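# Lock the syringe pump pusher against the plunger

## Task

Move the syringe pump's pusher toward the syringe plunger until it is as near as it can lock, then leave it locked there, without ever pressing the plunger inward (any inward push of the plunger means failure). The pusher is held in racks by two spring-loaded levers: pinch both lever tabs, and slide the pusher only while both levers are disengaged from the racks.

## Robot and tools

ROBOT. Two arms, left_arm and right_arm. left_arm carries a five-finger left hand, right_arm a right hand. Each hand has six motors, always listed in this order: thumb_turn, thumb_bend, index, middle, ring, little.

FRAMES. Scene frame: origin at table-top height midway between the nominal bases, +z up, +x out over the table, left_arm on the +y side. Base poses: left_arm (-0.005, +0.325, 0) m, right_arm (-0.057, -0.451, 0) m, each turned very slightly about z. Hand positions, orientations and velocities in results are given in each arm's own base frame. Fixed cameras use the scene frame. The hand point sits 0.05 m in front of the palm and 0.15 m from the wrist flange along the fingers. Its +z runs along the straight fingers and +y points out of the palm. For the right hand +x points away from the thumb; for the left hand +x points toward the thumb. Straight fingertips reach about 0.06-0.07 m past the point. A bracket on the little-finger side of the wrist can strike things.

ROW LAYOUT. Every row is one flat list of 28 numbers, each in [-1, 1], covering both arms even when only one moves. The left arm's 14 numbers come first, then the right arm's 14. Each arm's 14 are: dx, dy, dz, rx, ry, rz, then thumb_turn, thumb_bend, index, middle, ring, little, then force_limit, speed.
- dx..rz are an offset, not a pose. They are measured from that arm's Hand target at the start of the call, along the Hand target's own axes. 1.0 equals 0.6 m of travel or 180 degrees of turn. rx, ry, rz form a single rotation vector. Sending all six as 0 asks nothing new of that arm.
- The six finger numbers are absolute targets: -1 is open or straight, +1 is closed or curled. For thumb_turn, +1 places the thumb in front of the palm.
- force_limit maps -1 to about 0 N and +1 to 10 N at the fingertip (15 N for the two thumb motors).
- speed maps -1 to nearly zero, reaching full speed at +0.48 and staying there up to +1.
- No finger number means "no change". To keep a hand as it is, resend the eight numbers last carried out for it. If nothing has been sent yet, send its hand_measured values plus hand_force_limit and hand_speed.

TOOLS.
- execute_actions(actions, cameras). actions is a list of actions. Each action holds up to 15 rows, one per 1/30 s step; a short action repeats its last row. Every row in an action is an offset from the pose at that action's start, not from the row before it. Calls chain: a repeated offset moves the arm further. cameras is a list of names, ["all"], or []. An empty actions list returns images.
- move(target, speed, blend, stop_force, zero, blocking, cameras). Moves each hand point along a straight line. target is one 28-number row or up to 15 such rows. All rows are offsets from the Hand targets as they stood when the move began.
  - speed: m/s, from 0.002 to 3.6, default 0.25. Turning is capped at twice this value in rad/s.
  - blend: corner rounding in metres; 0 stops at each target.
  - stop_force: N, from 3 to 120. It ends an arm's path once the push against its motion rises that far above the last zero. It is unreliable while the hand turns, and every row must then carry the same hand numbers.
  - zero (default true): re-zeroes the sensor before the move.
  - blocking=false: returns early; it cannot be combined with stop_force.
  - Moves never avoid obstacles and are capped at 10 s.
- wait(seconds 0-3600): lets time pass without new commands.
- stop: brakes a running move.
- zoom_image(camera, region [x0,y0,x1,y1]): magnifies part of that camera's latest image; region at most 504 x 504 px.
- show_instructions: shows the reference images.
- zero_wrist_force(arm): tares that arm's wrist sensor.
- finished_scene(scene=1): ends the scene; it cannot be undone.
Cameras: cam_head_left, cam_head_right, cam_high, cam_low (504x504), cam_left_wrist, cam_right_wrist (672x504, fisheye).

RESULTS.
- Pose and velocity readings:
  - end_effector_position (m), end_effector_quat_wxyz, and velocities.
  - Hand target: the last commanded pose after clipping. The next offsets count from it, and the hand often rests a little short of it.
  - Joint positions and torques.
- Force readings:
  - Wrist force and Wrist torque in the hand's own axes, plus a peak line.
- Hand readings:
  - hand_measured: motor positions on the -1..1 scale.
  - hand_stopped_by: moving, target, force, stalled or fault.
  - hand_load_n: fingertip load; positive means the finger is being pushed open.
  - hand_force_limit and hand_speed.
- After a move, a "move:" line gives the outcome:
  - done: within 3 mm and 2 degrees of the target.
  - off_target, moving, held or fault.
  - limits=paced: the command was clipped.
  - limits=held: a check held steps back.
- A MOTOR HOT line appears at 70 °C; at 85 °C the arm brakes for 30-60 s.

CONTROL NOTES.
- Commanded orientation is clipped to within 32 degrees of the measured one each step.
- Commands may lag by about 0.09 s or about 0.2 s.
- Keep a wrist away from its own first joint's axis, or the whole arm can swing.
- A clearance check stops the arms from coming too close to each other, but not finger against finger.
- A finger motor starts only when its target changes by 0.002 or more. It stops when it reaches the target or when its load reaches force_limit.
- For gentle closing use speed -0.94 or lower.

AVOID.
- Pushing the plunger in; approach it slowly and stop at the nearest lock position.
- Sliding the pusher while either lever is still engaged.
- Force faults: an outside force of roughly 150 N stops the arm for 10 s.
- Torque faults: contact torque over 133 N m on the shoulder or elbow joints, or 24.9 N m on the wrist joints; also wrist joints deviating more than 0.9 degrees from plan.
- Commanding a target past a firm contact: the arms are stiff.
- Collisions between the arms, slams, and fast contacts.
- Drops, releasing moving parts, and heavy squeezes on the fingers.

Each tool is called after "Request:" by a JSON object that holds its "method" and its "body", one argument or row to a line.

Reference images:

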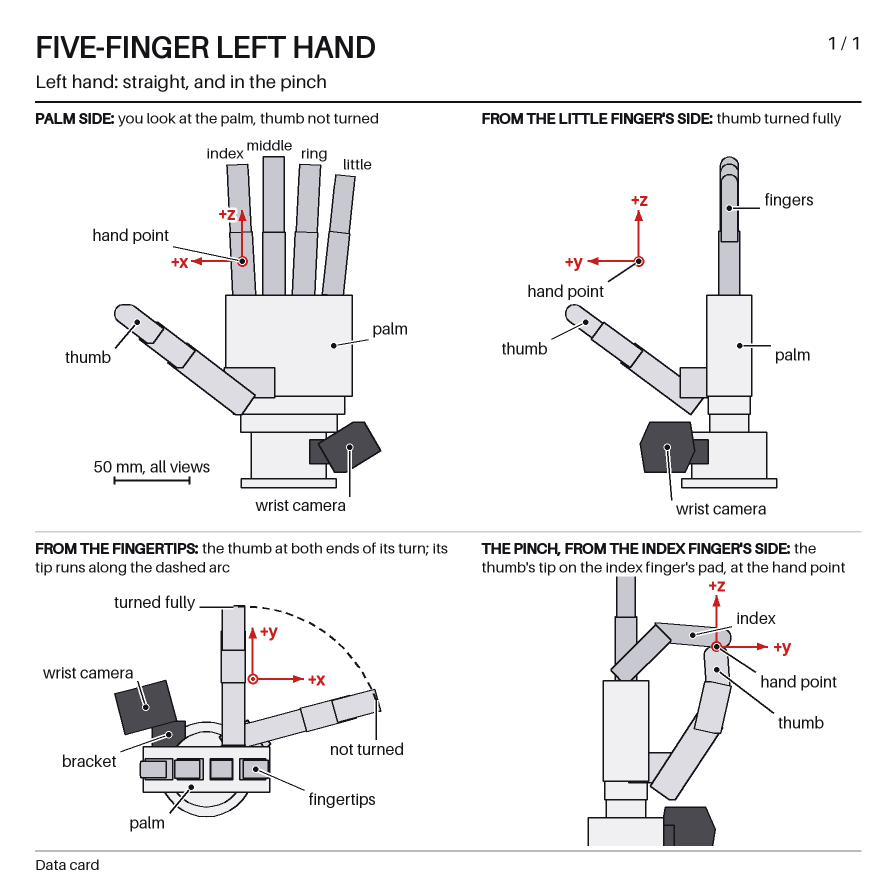

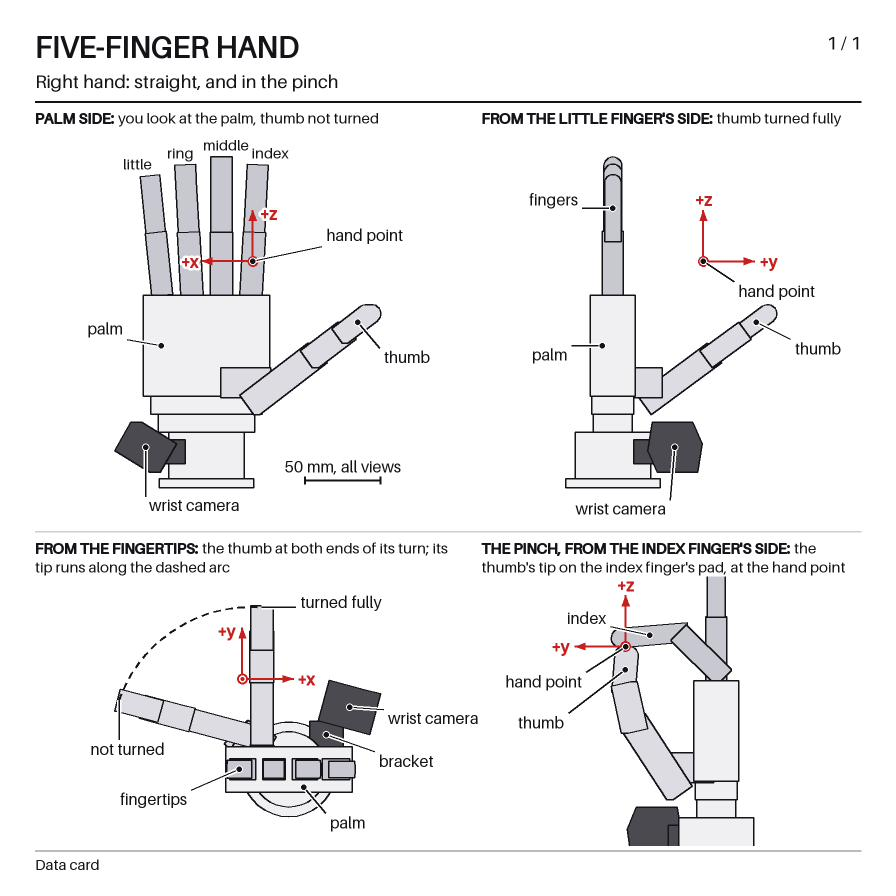

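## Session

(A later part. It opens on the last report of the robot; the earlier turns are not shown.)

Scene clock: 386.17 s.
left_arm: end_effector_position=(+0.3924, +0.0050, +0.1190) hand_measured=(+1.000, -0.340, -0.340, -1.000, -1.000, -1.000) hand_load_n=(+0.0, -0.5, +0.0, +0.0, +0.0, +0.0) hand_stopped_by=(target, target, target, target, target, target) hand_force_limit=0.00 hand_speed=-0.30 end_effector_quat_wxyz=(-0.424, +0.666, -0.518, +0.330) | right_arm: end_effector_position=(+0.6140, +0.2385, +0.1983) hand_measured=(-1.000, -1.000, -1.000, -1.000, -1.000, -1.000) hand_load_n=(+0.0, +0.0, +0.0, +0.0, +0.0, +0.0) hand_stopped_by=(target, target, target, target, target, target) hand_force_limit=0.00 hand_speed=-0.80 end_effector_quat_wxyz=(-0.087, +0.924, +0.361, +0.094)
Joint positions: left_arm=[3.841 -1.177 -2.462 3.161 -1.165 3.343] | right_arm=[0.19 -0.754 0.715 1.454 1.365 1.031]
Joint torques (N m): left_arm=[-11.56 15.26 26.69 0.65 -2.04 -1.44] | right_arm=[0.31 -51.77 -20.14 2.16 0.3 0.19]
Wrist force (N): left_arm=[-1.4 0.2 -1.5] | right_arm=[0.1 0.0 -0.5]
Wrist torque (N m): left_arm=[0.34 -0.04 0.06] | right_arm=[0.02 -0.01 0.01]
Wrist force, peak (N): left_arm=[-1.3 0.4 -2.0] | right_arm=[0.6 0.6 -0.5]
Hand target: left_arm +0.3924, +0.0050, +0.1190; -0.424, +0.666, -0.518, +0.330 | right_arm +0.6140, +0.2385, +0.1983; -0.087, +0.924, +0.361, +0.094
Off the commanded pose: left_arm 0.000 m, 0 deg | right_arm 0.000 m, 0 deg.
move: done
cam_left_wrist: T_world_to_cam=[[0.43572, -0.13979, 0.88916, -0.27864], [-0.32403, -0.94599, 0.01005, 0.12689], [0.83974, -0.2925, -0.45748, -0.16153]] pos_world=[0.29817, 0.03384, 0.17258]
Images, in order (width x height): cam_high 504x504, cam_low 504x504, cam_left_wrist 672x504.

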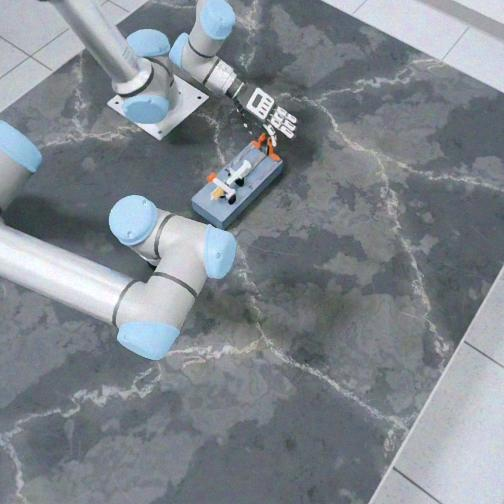

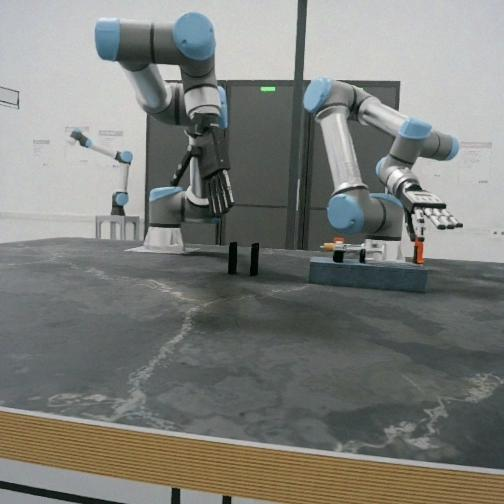

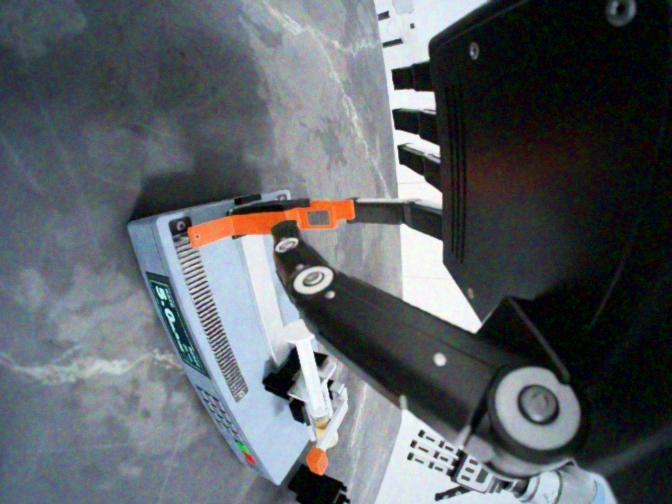

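Request:
{"method": "move", "body": {
  "target": [0.0019,-0.0031,0.0067,0,0,0,1,-0.2,-0.16,-1,-1,-1,-0.6,-0.8,0,0,0,0,0,0,-1,-1,-1,-1,-1,-1,0,-0.8],
  "speed": 0.03,
  "cameras": ["cam_left_wrist","cam_low"]
}}

Request:
{"method": "zoom_image", "body": {
  "camera": "cam_left_wrist",
  "region": [240, 160, 400, 280]
}}

Request:
{"method": "zoom_image", "body": {
  "camera": "cam_low",
  "region": [370, 180, 470, 280]
}}

Scene clock: 419.77 s.
left_arm: end_effector_position=(+0.3969, +0.0050, +0.1189) hand_measured=(+1.000, -0.200, -0.160, -1.000, -1.000, -1.000) hand_load_n=(+0.0, +0.0, +0.0, +0.0, +0.0, +0.0) hand_stopped_by=(target, target, target, target, target, target) hand_force_limit=-0.60 hand_speed=-0.80 end_effector_quat_wxyz=(-0.424, +0.666, -0.518, +0.330) | right_arm: end_effector_position=(+0.6140, +0.2385, +0.1983) hand_measured=(-1.000, -1.000, -1.000, -1.000, -1.000, -1.000) hand_load_n=(+0.0, +0.0, +0.0, +0.0, +0.5, +0.0) hand_stopped_by=(target, target, target, target, target, target) hand_force_limit=0.00 hand_speed=-0.80 end_effector_quat_wxyz=(-0.087, +0.924, +0.361, +0.094)
Joint positions: left_arm=[3.82 -1.196 -2.452 3.174 -1.184 3.333] | right_arm=[0.19 -0.754 0.715 1.454 1.365 1.031]
Joint torques (N m): left_arm=[11.06 15.18 9.7 -2.25 2.44 1.93] | right_arm=[1.44 -51.62 -21.14 1.98 0.13 0.12]
Wrist force (N): left_arm=[-1.2 0.2 -1.7] | right_arm=[-0.1 0.7 0.0]
Wrist torque (N m): left_arm=[0.35 -0.06 0.07] | right_arm=[0.10 0.02 0.02]
Wrist force, peak (N): left_arm=[-1.6 0.2 -1.9] | right_arm=[0.4 0.4 -0.7]
Hand target: left_arm +0.3969, +0.0050, +0.1189; -0.424, +0.666, -0.518, +0.330 | right_arm +0.6140, +0.2385, +0.1983; -0.087, +0.924, +0.361, +0.094
Off the commanded pose: left_arm 0.000 m, 0 deg | right_arm 0.000 m, 0 deg.
move: done
cam_left_wrist: T_world_to_cam=[[0.43563, -0.13981, 0.8892, -0.28062], [-0.32405, -0.94599, 0.01002, 0.12839], [0.83978, -0.29251, -0.4574, -0.16542]] pos_world=[0.30277, 0.03384, 0.17258]
Images, in order (width x height): cam_low 504x504, cam_left_wrist 672x504.

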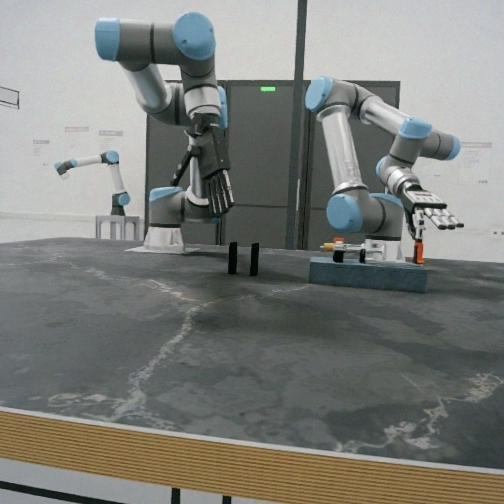

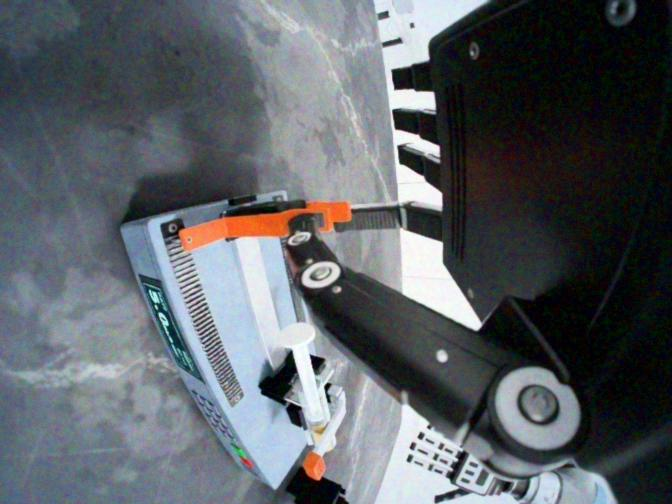

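Scaled by 3.150 from the camera's image (finer frame: 960x720).

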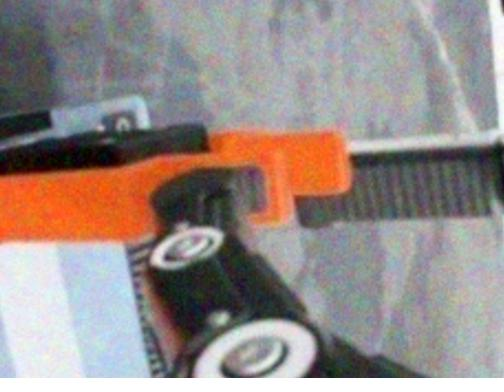

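Scaled by 5.040 from the camera's image (finer frame: 720x720).

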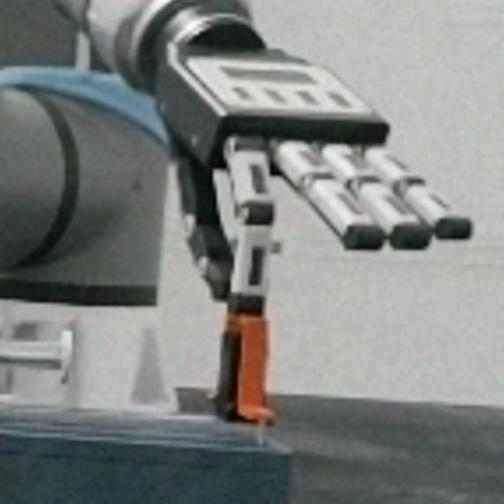

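Request:
{"method": "move", "body": {
  "target": [0.0006,-0.001,0.0022,0,0,0,1,-0.2,-0.06,-1,-1,-1,-0.6,-0.94,0,0,0,0,0,0,-1,-1,-1,-1,-1,-1,0,-0.8],
  "speed": 0.02,
  "cameras": ["cam_left_wrist","cam_low"]
}}

Request:
{"method": "zoom_image", "body": {
  "camera": "cam_left_wrist",
  "region": [160, 160, 400, 280]
}}

Scene clock: 447.27 s.
left_arm: end_effector_position=(+0.3984, +0.0050, +0.1189) hand_measured=(+1.000, -0.200, -0.060, -1.000, -1.000, -1.000) hand_load_n=(+0.0, +2.5, +0.0, -0.5, +0.0, +0.0) hand_stopped_by=(target, target, target, target, target, target) hand_force_limit=-0.60 hand_speed=-0.94 end_effector_quat_wxyz=(-0.424, +0.666, -0.518, +0.330) | right_arm: end_effector_position=(+0.6140, +0.2385, +0.1983) hand_measured=(-1.000, -1.000, -1.000, -1.000, -1.000, -1.000) hand_load_n=(+0.0, +0.0, +0.0, +0.0, +0.0, +0.0) hand_stopped_by=(target, target, target, target, target, target) hand_force_limit=0.00 hand_speed=-0.80 end_effector_quat_wxyz=(-0.087, +0.924, +0.361, +0.094)
Joint positions: left_arm=[3.813 -1.202 -2.448 3.178 -1.19 3.33] | right_arm=[0.19 -0.754 0.715 1.454 1.365 1.031]
Joint torques (N m): left_arm=[9.84 15.94 10.8 -1.6 2.45 1.56] | right_arm=[1.11 -52.9 -21.13 2.16 0.15 0.2]
Wrist force (N): left_arm=[-1.3 1.5 -4.8] | right_arm=[0.2 0.2 -0.4]
Wrist torque (N m): left_arm=[0.44 -0.12 0.16] | right_arm=[0.06 -0.01 0.02]
Wrist force, peak (N): left_arm=[-1.3 1.3 -5.0] | right_arm=[0.2 0.7 -0.4]
Hand target: left_arm +0.3984, +0.0050, +0.1189; -0.424, +0.666, -0.518, +0.330 | right_arm +0.6140, +0.2385, +0.1983; -0.087, +0.924, +0.361, +0.094
Off the commanded pose: left_arm 0.000 m, 0 deg | right_arm 0.000 m, 0 deg.
move: done
cam_left_wrist: T_world_to_cam=[[0.43559, -0.13979, 0.88922, -0.28127], [-0.32402, -0.946, 0.01, 0.12887], [0.83981, -0.29248, -0.45736, -0.16669]] pos_world=[0.30427, 0.03384, 0.17258]
Images, in order (width x height): cam_low 504x504, cam_left_wrist 672x504.

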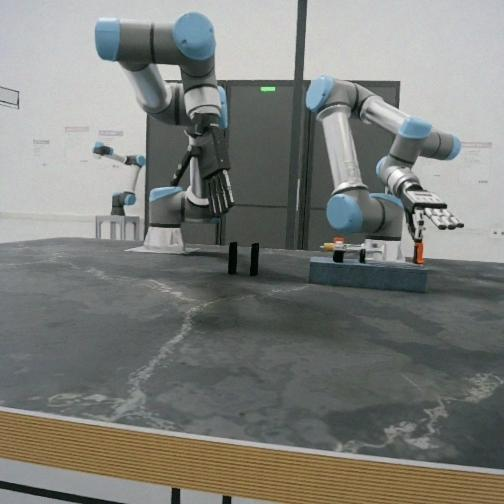

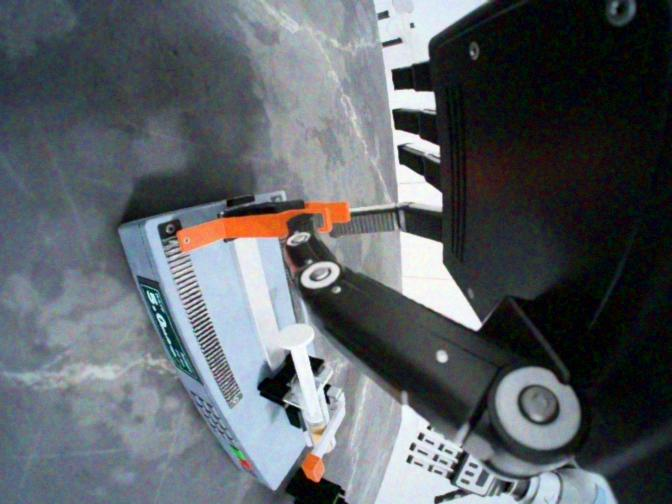

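Scaled by 2.100 from the camera's image (finer frame: 960x720).

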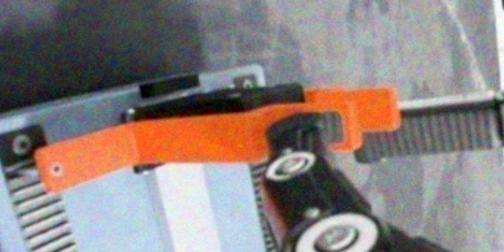

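Request:
{"method": "move", "body": {
  "target": [0,0,0,0,0,0,1,-0.2,0.0,-1,-1,-1,-0.2,-0.94,0,0,0,0,0,0,-1,-1,-1,-1,-1,-1,0,-0.8],
  "speed": 0.02,
  "cameras": ["cam_left_wrist","cam_low"]
}}

Request:
{"method": "zoom_image", "body": {
  "camera": "cam_left_wrist",
  "region": [160, 160, 400, 280]
}}

Scene clock: 453.47 s.
left_arm: end_effector_position=(+0.3984, +0.0050, +0.1189) hand_measured=(+1.000, -0.200, -0.028, -1.000, -1.000, -1.000) hand_load_n=(+0.5, +2.5, +4.0, +0.0, +0.0, +0.0) hand_stopped_by=(target, target, force, target, target, target) hand_force_limit=-0.20 hand_speed=-0.94 end_effector_quat_wxyz=(-0.424, +0.666, -0.518, +0.330) | right_arm: end_effector_position=(+0.6140, +0.2385, +0.1983) hand_measured=(-1.000, -1.000, -1.000, -1.000, -1.000, -1.000) hand_load_n=(+0.0, +0.0, +0.0, +0.0, +0.0, +0.0) hand_stopped_by=(target, target, target, target, target, target) hand_force_limit=0.00 hand_speed=-0.80 end_effector_quat_wxyz=(-0.087, +0.924, +0.361, +0.094)
Joint positions: left_arm=[3.813 -1.202 -2.448 3.178 -1.19 3.33] | right_arm=[0.19 -0.754 0.715 1.454 1.365 1.031]
Joint torques (N m): left_arm=[10.16 15.8 11.09 -1.82 2.15 1.76] | right_arm=[0.18 -52.45 -20.82 1.93 0.24 0.07]
Wrist force (N): left_arm=[-1.0 -0.3 -1.2] | right_arm=[0.2 0.2 -0.2]
Wrist torque (N m): left_arm=[0.22 -0.05 0.19] | right_arm=[0.02 -0.02 0.02]
Wrist force, peak (N): left_arm=[-1.5 1.2 -5.2] | right_arm=[0.4 0.6 -0.4]
Hand target: left_arm +0.3984, +0.0050, +0.1189; -0.424, +0.666, -0.518, +0.330 | right_arm +0.6140, +0.2385, +0.1983; -0.087, +0.924, +0.361, +0.094
Off the commanded pose: left_arm 0.000 m, 0 deg | right_arm 0.000 m, 0 deg.
move: done
cam_left_wrist: T_world_to_cam=[[0.43562, -0.13976, 0.88922, -0.28128], [-0.32392, -0.94603, 0.01, 0.12885], [0.83983, -0.29239, -0.45738, -0.1667]] pos_world=[0.30427, 0.03384, 0.17258]
Images, in order (width x height): cam_low 504x504, cam_left_wrist 672x504.

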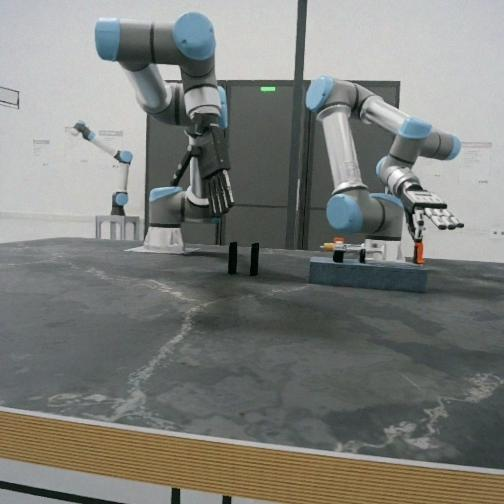

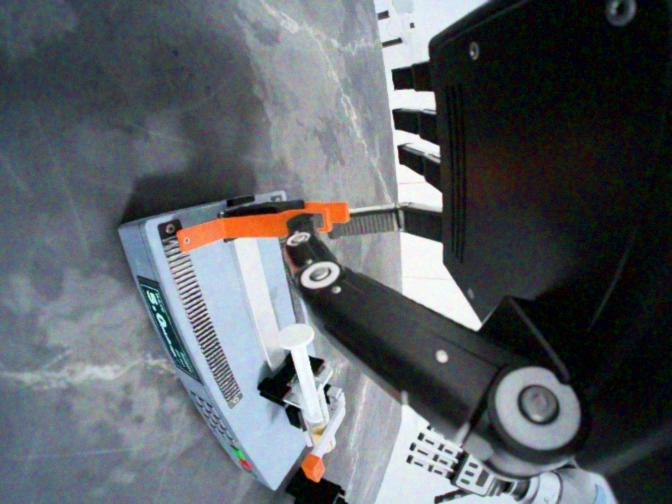

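Scaled by 2.100 from the camera's image (finer frame: 960x720).

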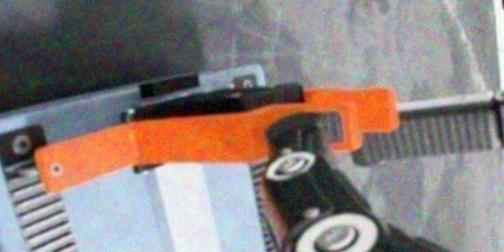

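Request:
{"method": "move", "body": {
  "target": [0.0006,-0.001,0.0022,0,0,0,1,-0.2,0.02,-1,-1,-1,0.4,-0.94,0,0,0,0,0,0,-1,-1,-1,-1,-1,-1,0,-0.8],
  "speed": 0.02,
  "cameras": ["cam_left_wrist"]
}}

Request:
{"method": "zoom_image", "body": {
  "camera": "cam_left_wrist",
  "region": [160, 180, 260, 280]
}}

Request:
{"method": "zoom_image", "body": {
  "camera": "cam_left_wrist",
  "region": [260, 180, 360, 280]
}}

Scene clock: 469.87 s.
left_arm: end_effector_position=(+0.4000, +0.0050, +0.1189) hand_measured=(+1.000, -0.200, +0.018, -1.000, -1.000, -1.000) hand_load_n=(+0.0, +3.5, +5.0, +0.0, +0.0, +0.0) hand_stopped_by=(target, target, target, target, target, target) hand_force_limit=0.40 hand_speed=-0.94 end_effector_quat_wxyz=(-0.424, +0.666, -0.518, +0.330) | right_arm: end_effector_position=(+0.6140, +0.2385, +0.1983) hand_measured=(-1.000, -1.000, -1.000, -1.000, -1.000, -1.000) hand_load_n=(+0.0, +0.0, +0.0, +0.0, +0.0, +0.0) hand_stopped_by=(target, target, target, target, target, target) hand_force_limit=0.00 hand_speed=-0.80 end_effector_quat_wxyz=(-0.087, +0.924, +0.361, +0.094)
Joint positions: left_arm=[3.807 -1.208 -2.444 3.181 -1.195 3.326] | right_arm=[0.19 -0.754 0.715 1.454 1.365 1.031]
Joint torques (N m): left_arm=[11.56 16.83 9.55 -2.06 2.35 1.25] | right_arm=[0.87 -53.4 -20.83 2.13 0.35 -0.05]
Wrist force (N): left_arm=[-1.1 0.4 -1.1] | right_arm=[0.0 0.1 0.0]
Wrist torque (N m): left_arm=[0.30 -0.04 0.17] | right_arm=[0.02 0.00 0.01]
Wrist force, peak (N): left_arm=[-1.7 -1.4 -2.1] | right_arm=[0.6 0.2 -0.6]
Hand target: left_arm +0.3999, +0.0050, +0.1189; -0.424, +0.666, -0.518, +0.330 | right_arm +0.6140, +0.2385, +0.1983; -0.087, +0.924, +0.361, +0.094
Off the commanded pose: left_arm 0.000 m, 0 deg | right_arm 0.000 m, 0 deg.
move: done
cam_left_wrist: T_world_to_cam=[[0.43556, -0.13988, 0.88923, -0.28191], [-0.32406, -0.94598, 0.00992, 0.12939], [0.83981, -0.29248, -0.45736, -0.16795]] pos_world=[0.30577, 0.03384, 0.17258]

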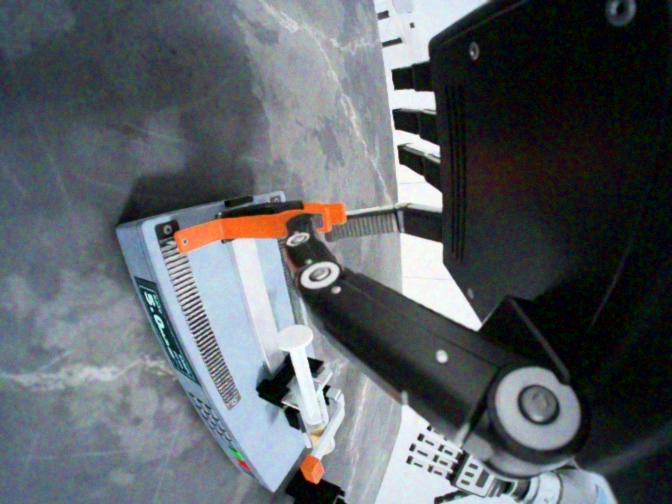

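Scaled by 5.040 from the camera's image (finer frame: 960x720).

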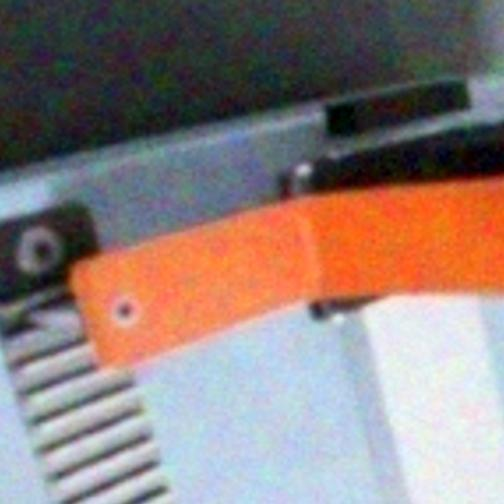

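Scaled by 5.040 from the camera's image (finer frame: 960x720).

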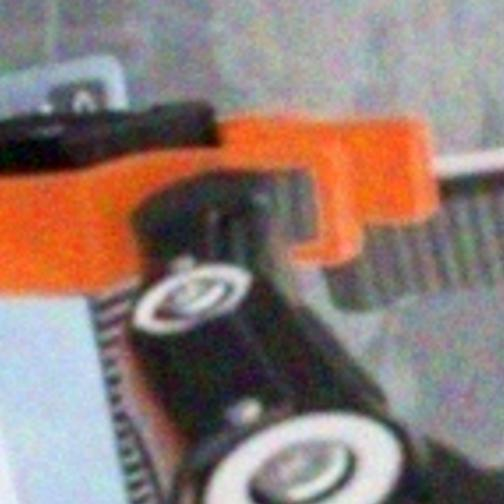

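Request:
{"method": "move", "body": {
  "target": [0.0008,-0.00137,0.0029,0,0,0,1,-0.2,0.08,-1,-1,-1,0.6,-0.94,0,0,0,0,0,0,-1,-1,-1,-1,-1,-1,0,-0.8],
  "speed": 0.02,
  "cameras": ["cam_left_wrist","cam_low"]
}}

Request:
{"method": "zoom_image", "body": {
  "camera": "cam_left_wrist",
  "region": [160, 180, 260, 280]
}}

Request:
{"method": "zoom_image", "body": {
  "camera": "cam_left_wrist",
  "region": [260, 180, 360, 280]
}}

Request:
{"method": "zoom_image", "body": {
  "camera": "cam_low",
  "region": [390, 220, 450, 280]
}}

Scene clock: 480.50 s.
left_arm: end_effector_position=(+0.4019, +0.0050, +0.1189) hand_measured=(+1.000, -0.202, +0.080, -1.000, -1.000, -1.000) hand_load_n=(+0.0, +4.5, +2.0, +0.0, +0.0, +0.0) hand_stopped_by=(target, target, target, target, target, target) hand_force_limit=0.60 hand_speed=-0.94 end_effector_quat_wxyz=(-0.424, +0.666, -0.518, +0.330) | right_arm: end_effector_position=(+0.6140, +0.2385, +0.1983) hand_measured=(-1.000, -1.000, -1.000, -1.000, -1.000, -1.000) hand_load_n=(+0.0, +0.0, +0.0, +0.0, +0.0, -0.5) hand_stopped_by=(target, target, target, target, target, target) hand_force_limit=0.00 hand_speed=-0.80 end_effector_quat_wxyz=(-0.087, +0.924, +0.361, +0.094)
Joint positions: left_arm=[3.799 -1.216 -2.44 3.186 -1.203 3.322] | right_arm=[0.19 -0.754 0.715 1.454 1.365 1.031]
Joint torques (N m): left_arm=[14.92 17.52 12.15 -0.76 -0.48 2.28] | right_arm=[0.67 -51.76 -21.03 2.02 0.37 0.05]
Wrist force (N): left_arm=[6.5 2.7 -3.9] | right_arm=[0.3 0.2 -0.5]
Wrist torque (N m): left_arm=[0.42 0.22 0.06] | right_arm=[0.05 -0.03 0.03]
Wrist force, peak (N): left_arm=[7.1 3.3 -3.7] | right_arm=[0.9 -0.1 -0.1]
Hand target: left_arm +0.4019, +0.0050, +0.1189; -0.424, +0.666, -0.518, +0.330 | right_arm +0.6140, +0.2385, +0.1983; -0.087, +0.924, +0.361, +0.094
Off the commanded pose: left_arm 0.000 m, 0 deg | right_arm 0.000 m, 0 deg.
move: done
cam_left_wrist: T_world_to_cam=[[0.4356, -0.13986, 0.88921, -0.28279], [-0.32415, -0.94595, 0.01001, 0.13005], [0.83975, -0.2926, -0.45739, -0.16961]] pos_world=[0.30776, 0.03384, 0.17258]
Images, in order (width x height): cam_low 504x504, cam_left_wrist 672x504.

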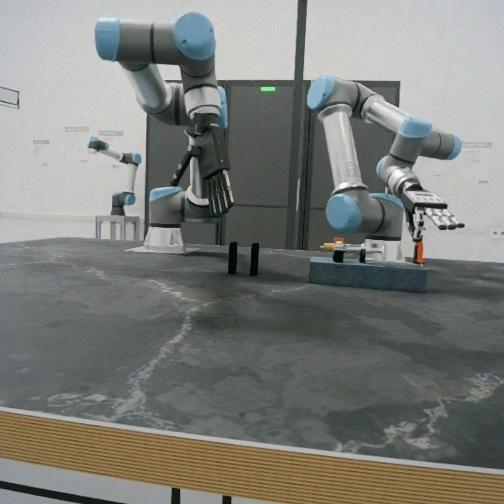

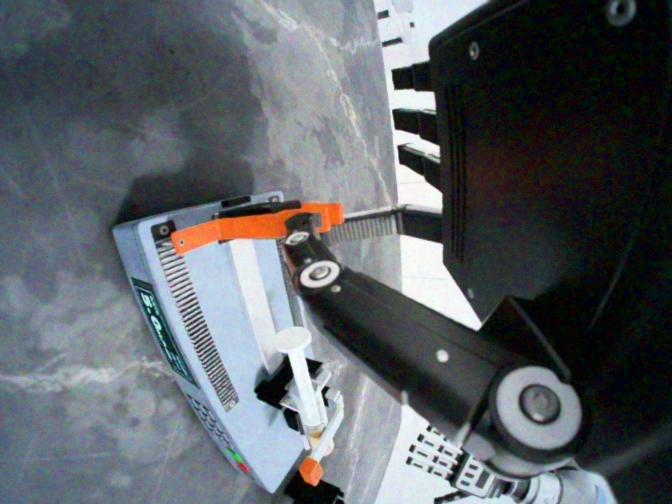

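Scaled by 5.040 from the camera's image (finer frame: 960x720).

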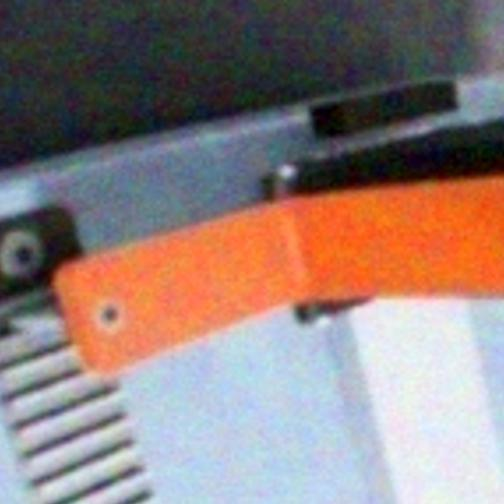

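Scaled by 5.040 from the camera's image (finer frame: 960x720).

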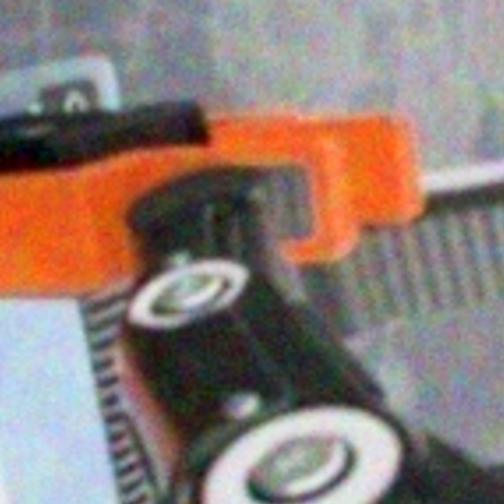

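Scaled by 8.400 from the camera's image (finer frame: 720x720).

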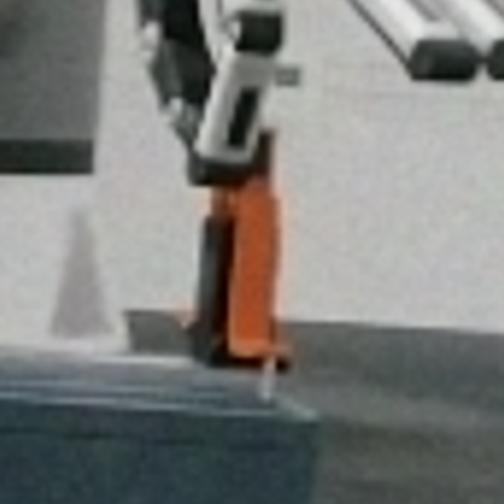

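Request:
{"method": "move", "body": {
  "target": [0,0,0,0,0,0,1,-0.2,-0.34,-1,-1,-1,0.6,-0.8,0,0,0,0,0,0,-1,-1,-1,-1,-1,-1,0,-0.8],
  "speed": 0.02
}}

Request:
{"method": "move", "body": {
  "target": [-0.0039,0.00656,-0.0141,0,0,0,1,-0.34,-0.34,-1,-1,-1,0,-0.8,0,0,0,0,0,0,-1,-1,-1,-1,-1,-1,0,-0.8],
  "speed": 0.05,
  "cameras": ["cam_left_wrist"]
}}

Scene clock: 522.40 s.
left_arm: end_effector_position=(+0.4019, +0.0050, +0.1189) hand_measured=(+1.000, -0.202, -0.340, -1.000, -1.000, -1.000) hand_load_n=(+0.0, +4.5, +0.0, +0.0, +0.0, +0.0) hand_stopped_by=(target, target, target, target, target, target) hand_force_limit=0.60 hand_speed=-0.80 end_effector_quat_wxyz=(-0.424, +0.666, -0.518, +0.330) | right_arm: end_effector_position=(+0.6140, +0.2385, +0.1983) hand_measured=(-1.000, -1.000, -1.000, -1.000, -1.000, -1.000) hand_load_n=(+0.0, +0.0, +0.0, +0.0, +0.0, +0.0) hand_stopped_by=(target, target, target, target, target, target) hand_force_limit=0.00 hand_speed=-0.80 end_effector_quat_wxyz=(-0.087, +0.924, +0.361, +0.094)
Joint positions: left_arm=[3.799 -1.216 -2.44 3.186 -1.203 3.322] | right_arm=[0.19 -0.754 0.715 1.454 1.365 1.031]
Joint torques (N m): left_arm=[-5.31 10.89 19.32 2.76 2.53 -0.67] | right_arm=[1.52 -52.47 -21.06 1.96 0.22 0.05]
Wrist force (N): left_arm=[-2.4 2.5 -5.3] | right_arm=[0.0 0.6 -0.3]
Wrist torque (N m): left_arm=[0.40 0.08 0.05] | right_arm=[0.11 0.01 0.02]
Wrist force, peak (N): left_arm=[13.0 2.5 -7.2] | right_arm=[0.1 0.4 -0.8]
Hand target: left_arm +0.4019, +0.0050, +0.1189; -0.424, +0.666, -0.518, +0.330 | right_arm +0.6140, +0.2385, +0.1983; -0.087, +0.924, +0.361, +0.094
Off the commanded pose: left_arm 0.000 m, 0 deg | right_arm 0.000 m, 0 deg.
move: done

Scene clock: 523.17 s.
left_arm: end_effector_position=(+0.3923, +0.0050, +0.1189) hand_measured=(+1.000, -0.340, -0.340, -1.000, -1.000, -1.000) hand_load_n=(+0.0, +0.0, +0.0, -0.5, +0.0, +0.0) hand_stopped_by=(target, target, target, target, target, target) hand_force_limit=0.00 hand_speed=-0.80 end_effector_quat_wxyz=(-0.424, +0.666, -0.518, +0.330) | right_arm: end_effector_position=(+0.6140, +0.2385, +0.1983) hand_measured=(-1.000, -1.000, -1.000, -1.000, -1.000, -1.000) hand_load_n=(+0.0, +0.0, +0.0, +0.0, +0.0, +0.0) hand_stopped_by=(target, target, target, target, target, target) hand_force_limit=0.00 hand_speed=-0.80 end_effector_quat_wxyz=(-0.087, +0.924, +0.361, +0.094)
Joint positions: left_arm=[3.841 -1.176 -2.463 3.161 -1.165 3.343] | right_arm=[0.19 -0.754 0.715 1.454 1.365 1.031]
Joint torques (N m): left_arm=[-11.97 -10.06 27.65 3.31 -1.85 -1.39] | right_arm=[0.15 -52.11 -21.09 2.18 0.39 -0.14]
Wrist force (N): left_arm=[-2.2 -1.0 -1.9] | right_arm=[0.2 -0.2 0.0]
Wrist torque (N m): left_arm=[0.12 0.12 0.13] | right_arm=[-0.03 -0.04 0.01]
Wrist force, peak (N): left_arm=[-2.2 3.2 -5.1] | right_arm=[0.0 0.5 -0.5]
Hand target: left_arm +0.3923, +0.0050, +0.1189; -0.424, +0.666, -0.518, +0.330 | right_arm +0.6140, +0.2385, +0.1983; -0.087, +0.924, +0.361, +0.094
Off the commanded pose: left_arm 0.000 m, 0 deg | right_arm 0.000 m, 0 deg.
move: done
cam_left_wrist: T_world_to_cam=[[0.43559, -0.13984, 0.88922, -0.27856], [-0.32396, -0.94602, 0.00992, 0.12686], [0.83983, -0.29239, -0.45738, -0.16149]] pos_world=[0.29807, 0.03384, 0.17258]

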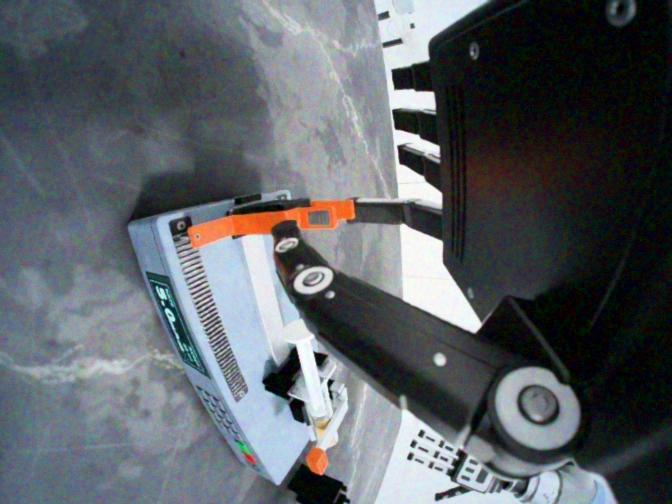

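Request:
{"method": "move", "body": {
  "target": [
    [0,-0.0755,-0.0353,0,0,0,1,-0.34,-0.34,-1,-1,-1,0,-0.3,0,0,0,0,0,0,-1,-1,-1,-1,-1,-1,0,-0.8],
    [-0.0239,-0.075,-0.0365,0,0.0755,0.0353,0.49,-0.34,-0.34,-1,-1,-1,0,-0.3,0,0,0,0,0,0,-1,-1,-1,-1,-1,-1,0,-0.8]
  ],
  "speed": 0.1,
  "cameras": ["cam_left_wrist"]
}}

Request:
{"method": "zoom_image", "body": {
  "camera": "cam_left_wrist",
  "region": [200, 150, 400, 300]
}}

Scene clock: 535.83 s.
left_arm: end_effector_position=(+0.3879, +0.0187, +0.1690) hand_measured=(+0.490, -0.340, -0.340, -1.000, -1.000, -1.000) hand_load_n=(+0.0, +0.0, +0.0, +0.0, +0.0, +0.0) hand_stopped_by=(target, target, target, target, target, target) hand_force_limit=0.00 hand_speed=-0.30 end_effector_quat_wxyz=(-0.378, +0.592, -0.600, +0.382) | right_arm: end_effector_position=(+0.6140, +0.2385, +0.1983) hand_measured=(-1.000, -1.000, -1.000, -1.000, -1.000, -1.000) hand_load_n=(+0.0, -0.5, +0.0, +0.0, +0.0, +0.0) hand_stopped_by=(target, target, target, target, target, target) hand_force_limit=0.00 hand_speed=-0.80 end_effector_quat_wxyz=(-0.087, +0.924, +0.361, +0.094)
Joint positions: left_arm=[4.17 -1.209 -2.346 2.809 -0.673 3.767] | right_arm=[0.19 -0.754 0.715 1.454 1.365 1.031]
Joint torques (N m): left_arm=[-11.83 15.46 9 1.89 2.99 1.99] | right_arm=[0.12 -53.45 -21.68 1.96 0.38 -0.02]
Wrist force (N): left_arm=[-2.4 -0.8 -1.8] | right_arm=[0.3 0.4 -0.1]
Wrist torque (N m): left_arm=[0.14 0.15 0.15] | right_arm=[0.06 -0.05 0.04]
Wrist force, peak (N): left_arm=[-2.1 -1.9 -2.4] | right_arm=[0.1 0.2 -0.9]
Hand target: left_arm +0.3879, +0.0187, +0.1690; -0.378, +0.592, -0.600, +0.382 | right_arm +0.6140, +0.2385, +0.1983; -0.087, +0.924, +0.361, +0.094
Off the commanded pose: left_arm 0.000 m, 0 deg | right_arm 0.000 m, 0 deg.
move: done
cam_left_wrist: T_world_to_cam=[[0.38464, -0.24802, 0.88912, -0.29748], [-0.55777, -0.82994, 0.00979, 0.22647], [0.73549, -0.49969, -0.45756, -0.08654]] pos_world=[0.30439, 0.07093, 0.22268]

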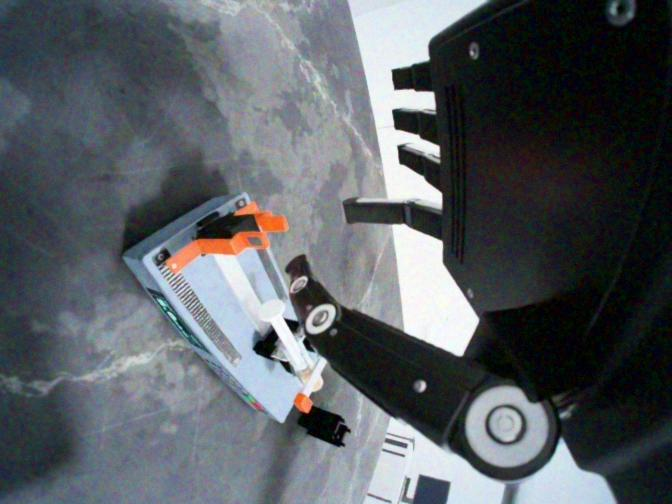

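Scaled by 2.520 from the camera's image (finer frame: 960x720).

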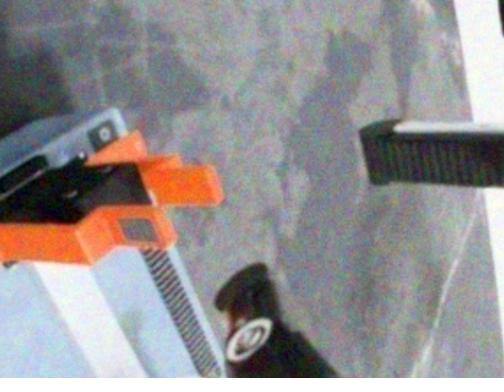

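Request:
{"method": "move", "body": {
  "target": [0,0.0755,0.0352,0,0,0,0.49,-0.34,-0.34,-1,-1,-1,0,-0.3,0,0,0,0,0,0,-1,-1,-1,-1,-1,-1,0,-0.8],
  "speed": 0.06,
  "stop_force": 6,
  "cameras": ["cam_left_wrist","cam_low","cam_high"]
}}

Request:
{"method": "zoom_image", "body": {
  "camera": "cam_left_wrist",
  "region": [240, 160, 400, 280]
}}

Request:
{"method": "zoom_image", "body": {
  "camera": "cam_low",
  "region": [390, 220, 450, 280]
}}

Scene clock: 549.70 s.
left_arm: end_effector_position=(+0.3879, +0.0187, +0.1190) hand_measured=(+0.490, -0.340, -0.340, -1.000, -1.000, -1.000) hand_load_n=(+0.5, +0.0, +0.0, +0.0, +0.0, +0.0) hand_stopped_by=(target, target, target, target, target, target) hand_force_limit=0.00 hand_speed=-0.30 end_effector_quat_wxyz=(-0.378, +0.592, -0.600, +0.382) | right_arm: end_effector_position=(+0.6140, +0.2385, +0.1983) hand_measured=(-1.000, -1.000, -1.000, -1.000, -1.000, -1.000) hand_load_n=(+0.0, +0.0, +0.0, +0.0, +0.0, +0.0) hand_stopped_by=(target, target, target, target, target, target) hand_force_limit=0.00 hand_speed=-0.80 end_effector_quat_wxyz=(-0.087, +0.924, +0.361, +0.094)
Joint positions: left_arm=[4.17 -1.292 -2.441 2.987 -0.673 3.767] | right_arm=[0.19 -0.754 0.715 1.454 1.365 1.031]
Joint torques (N m): left_arm=[-12.04 16.96 24.99 -1.69 -1.5 1.22] | right_arm=[1.72 -53.24 -22.74 2.05 0.38 0.02]
Wrist force (N): left_arm=[-2.3 -0.7 -1.9] | right_arm=[-0.1 0.2 -0.4]
Wrist torque (N m): left_arm=[0.16 0.15 0.15] | right_arm=[0.05 0.02 0.01]
Wrist force, peak (N): left_arm=[-2.4 -1.3 -2.2] | right_arm=[0.4 0.2 -0.9]
Hand target: left_arm +0.3879, +0.0187, +0.1190; -0.378, +0.592, -0.600, +0.382 | right_arm +0.6140, +0.2385, +0.1983; -0.087, +0.924, +0.361, +0.094
Off the commanded pose: left_arm 0.000 m, 0 deg | right_arm 0.000 m, 0 deg.
move: done
cam_left_wrist: T_world_to_cam=[[0.38466, -0.24806, 0.88911, -0.25302], [-0.55782, -0.8299, 0.00979, 0.22697], [0.73544, -0.49973, -0.4576, -0.1094]] pos_world=[0.30439, 0.07093, 0.17268]
Images, in order (width x height): cam_high 504x504, cam_low 504x504, cam_left_wrist 672x504.

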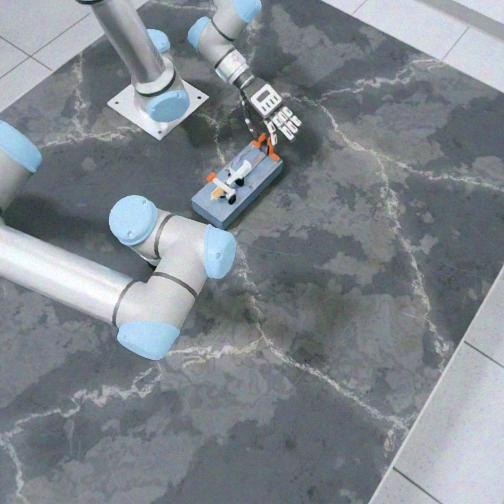

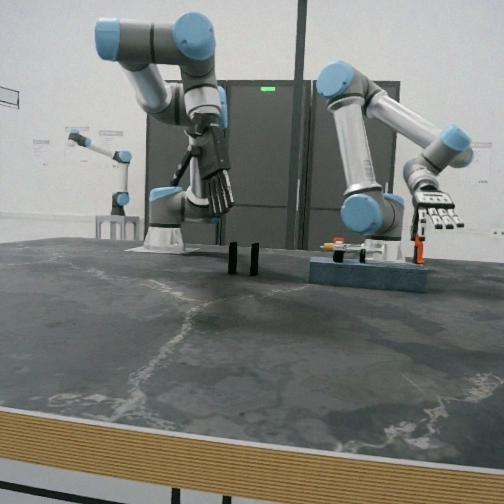

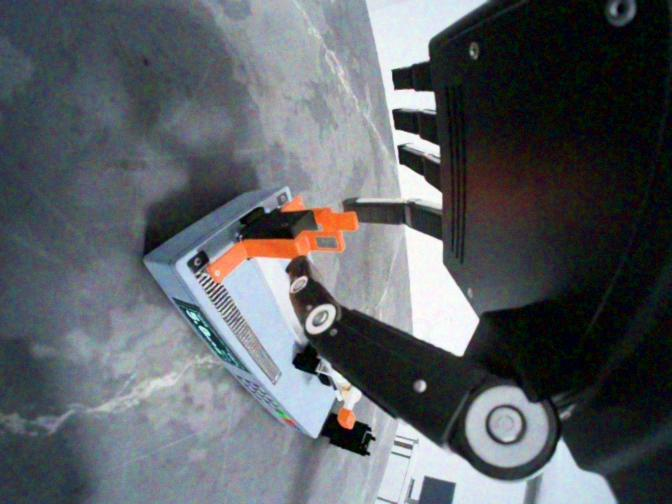

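Scaled by 3.150 from the camera's image (finer frame: 960x720).

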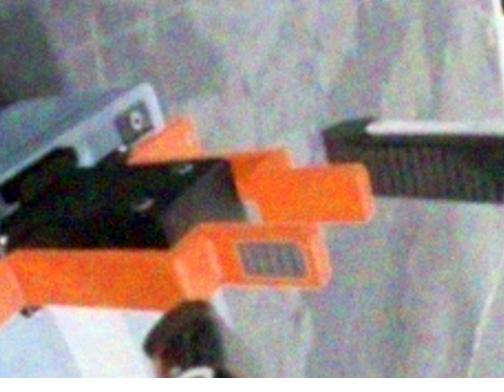

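Scaled by 8.400 from the camera's image (finer frame: 720x720).

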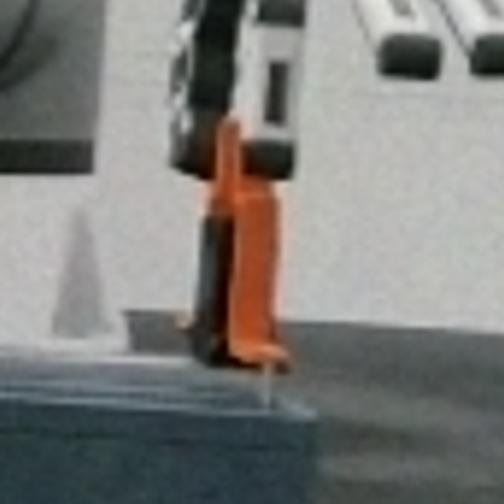

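Request:
{"method": "move", "body": {
  "target": [-0.0018,-0.00465,0.00997,0,0,0,0.49,-0.26,-0.16,-1,-1,-1,-0.6,-0.8,0,0,0,0,0,0,-1,-1,-1,-1,-1,-1,0,-0.8],
  "speed": 0.03,
  "cameras": ["cam_left_wrist","cam_low"]
}}

Request:
{"method": "zoom_image", "body": {
  "camera": "cam_left_wrist",
  "region": [240, 160, 400, 280]
}}

Request:
{"method": "zoom_image", "body": {
  "camera": "cam_low",
  "region": [390, 220, 450, 280]
}}

Scene clock: 573.20 s.
left_arm: end_effector_position=(+0.3946, +0.0197, +0.1190) hand_measured=(+0.490, -0.260, -0.160, -1.000, -1.000, -1.000) hand_load_n=(+0.0, +0.0, +0.0, +0.0, +0.0, +0.0) hand_stopped_by=(target, target, target, target, target, target) hand_force_limit=-0.60 hand_speed=-0.80 end_effector_quat_wxyz=(-0.378, +0.592, -0.600, +0.382) | right_arm: end_effector_position=(+0.6140, +0.2385, +0.1983) hand_measured=(-1.000, -1.000, -1.000, -1.000, -1.000, -1.000) hand_load_n=(+0.0, -0.5, +0.0, +0.0, -0.5, +0.0) hand_stopped_by=(target, target, target, target, target, target) hand_force_limit=0.00 hand_speed=-0.80 end_effector_quat_wxyz=(-0.087, +0.924, +0.361, +0.094)
Joint positions: left_arm=[4.135 -1.309 -2.424 3.016 -0.699 3.731] | right_arm=[0.19 -0.754 0.715 1.454 1.365 1.031]
Joint torques (N m): left_arm=[10.95 18.69 8.35 -3.52 3.21 1.8] | right_arm=[0.09 -53.35 -22.72 2.05 0.41 0.11]
Wrist force (N): left_arm=[-2.2 -0.8 -2.0] | right_arm=[-0.1 0.4 -0.3]
Wrist torque (N m): left_arm=[0.15 0.14 -0.01] | right_arm=[0.07 0.03 0.01]
Wrist force, peak (N): left_arm=[-2.3 -0.9 -2.3] | right_arm=[-0.2 0.9 -0.3]
Hand target: left_arm +0.3946, +0.0197, +0.1190; -0.378, +0.592, -0.600, +0.382 | right_arm +0.6140, +0.2385, +0.1983; -0.087, +0.924, +0.361, +0.094
Off the commanded pose: left_arm 0.000 m, 0 deg | right_arm 0.000 m, 0 deg.
move: done
cam_left_wrist: T_world_to_cam=[[0.38468, -0.24812, 0.88908, -0.25535], [-0.5579, -0.82985, 0.00979, 0.23156], [0.73537, -0.49978, -0.45765, -0.11379]] pos_world=[0.31109, 0.07193, 0.17268]
Images, in order (width x height): cam_low 504x504, cam_left_wrist 672x504.

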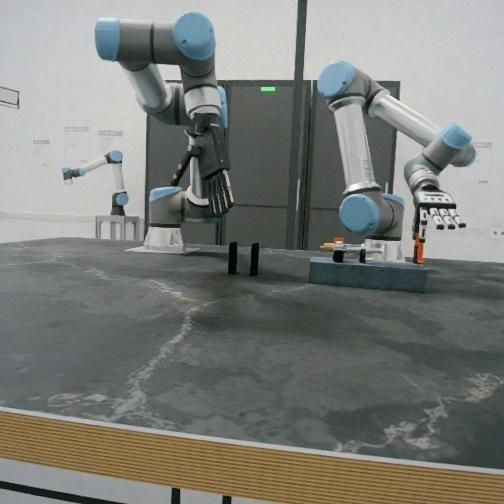

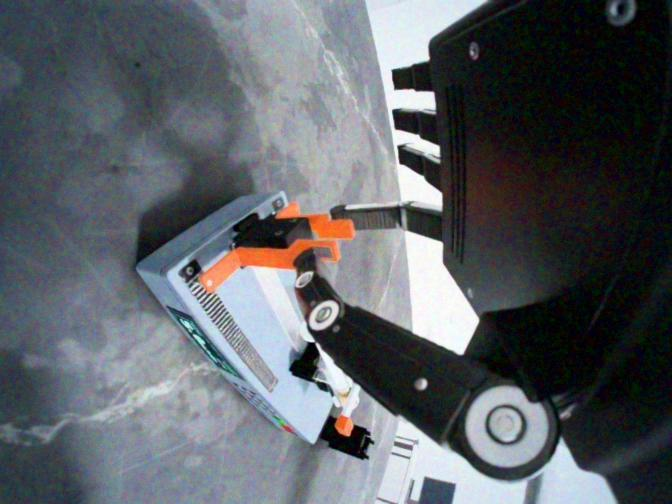

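Scaled by 3.150 from the camera's image (finer frame: 960x720).

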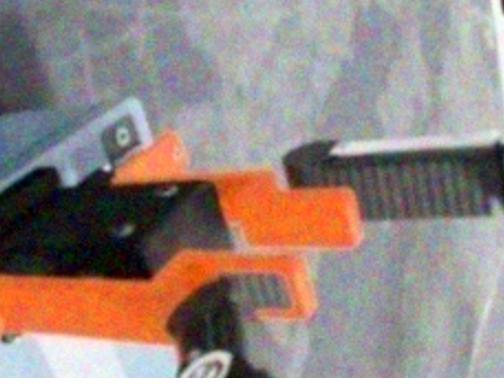

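Scaled by 8.400 from the camera's image (finer frame: 720x720).

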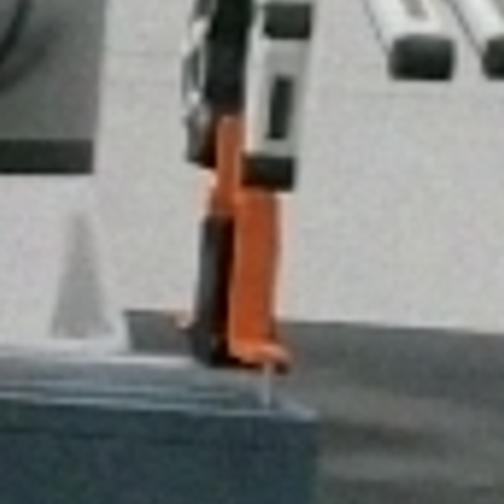

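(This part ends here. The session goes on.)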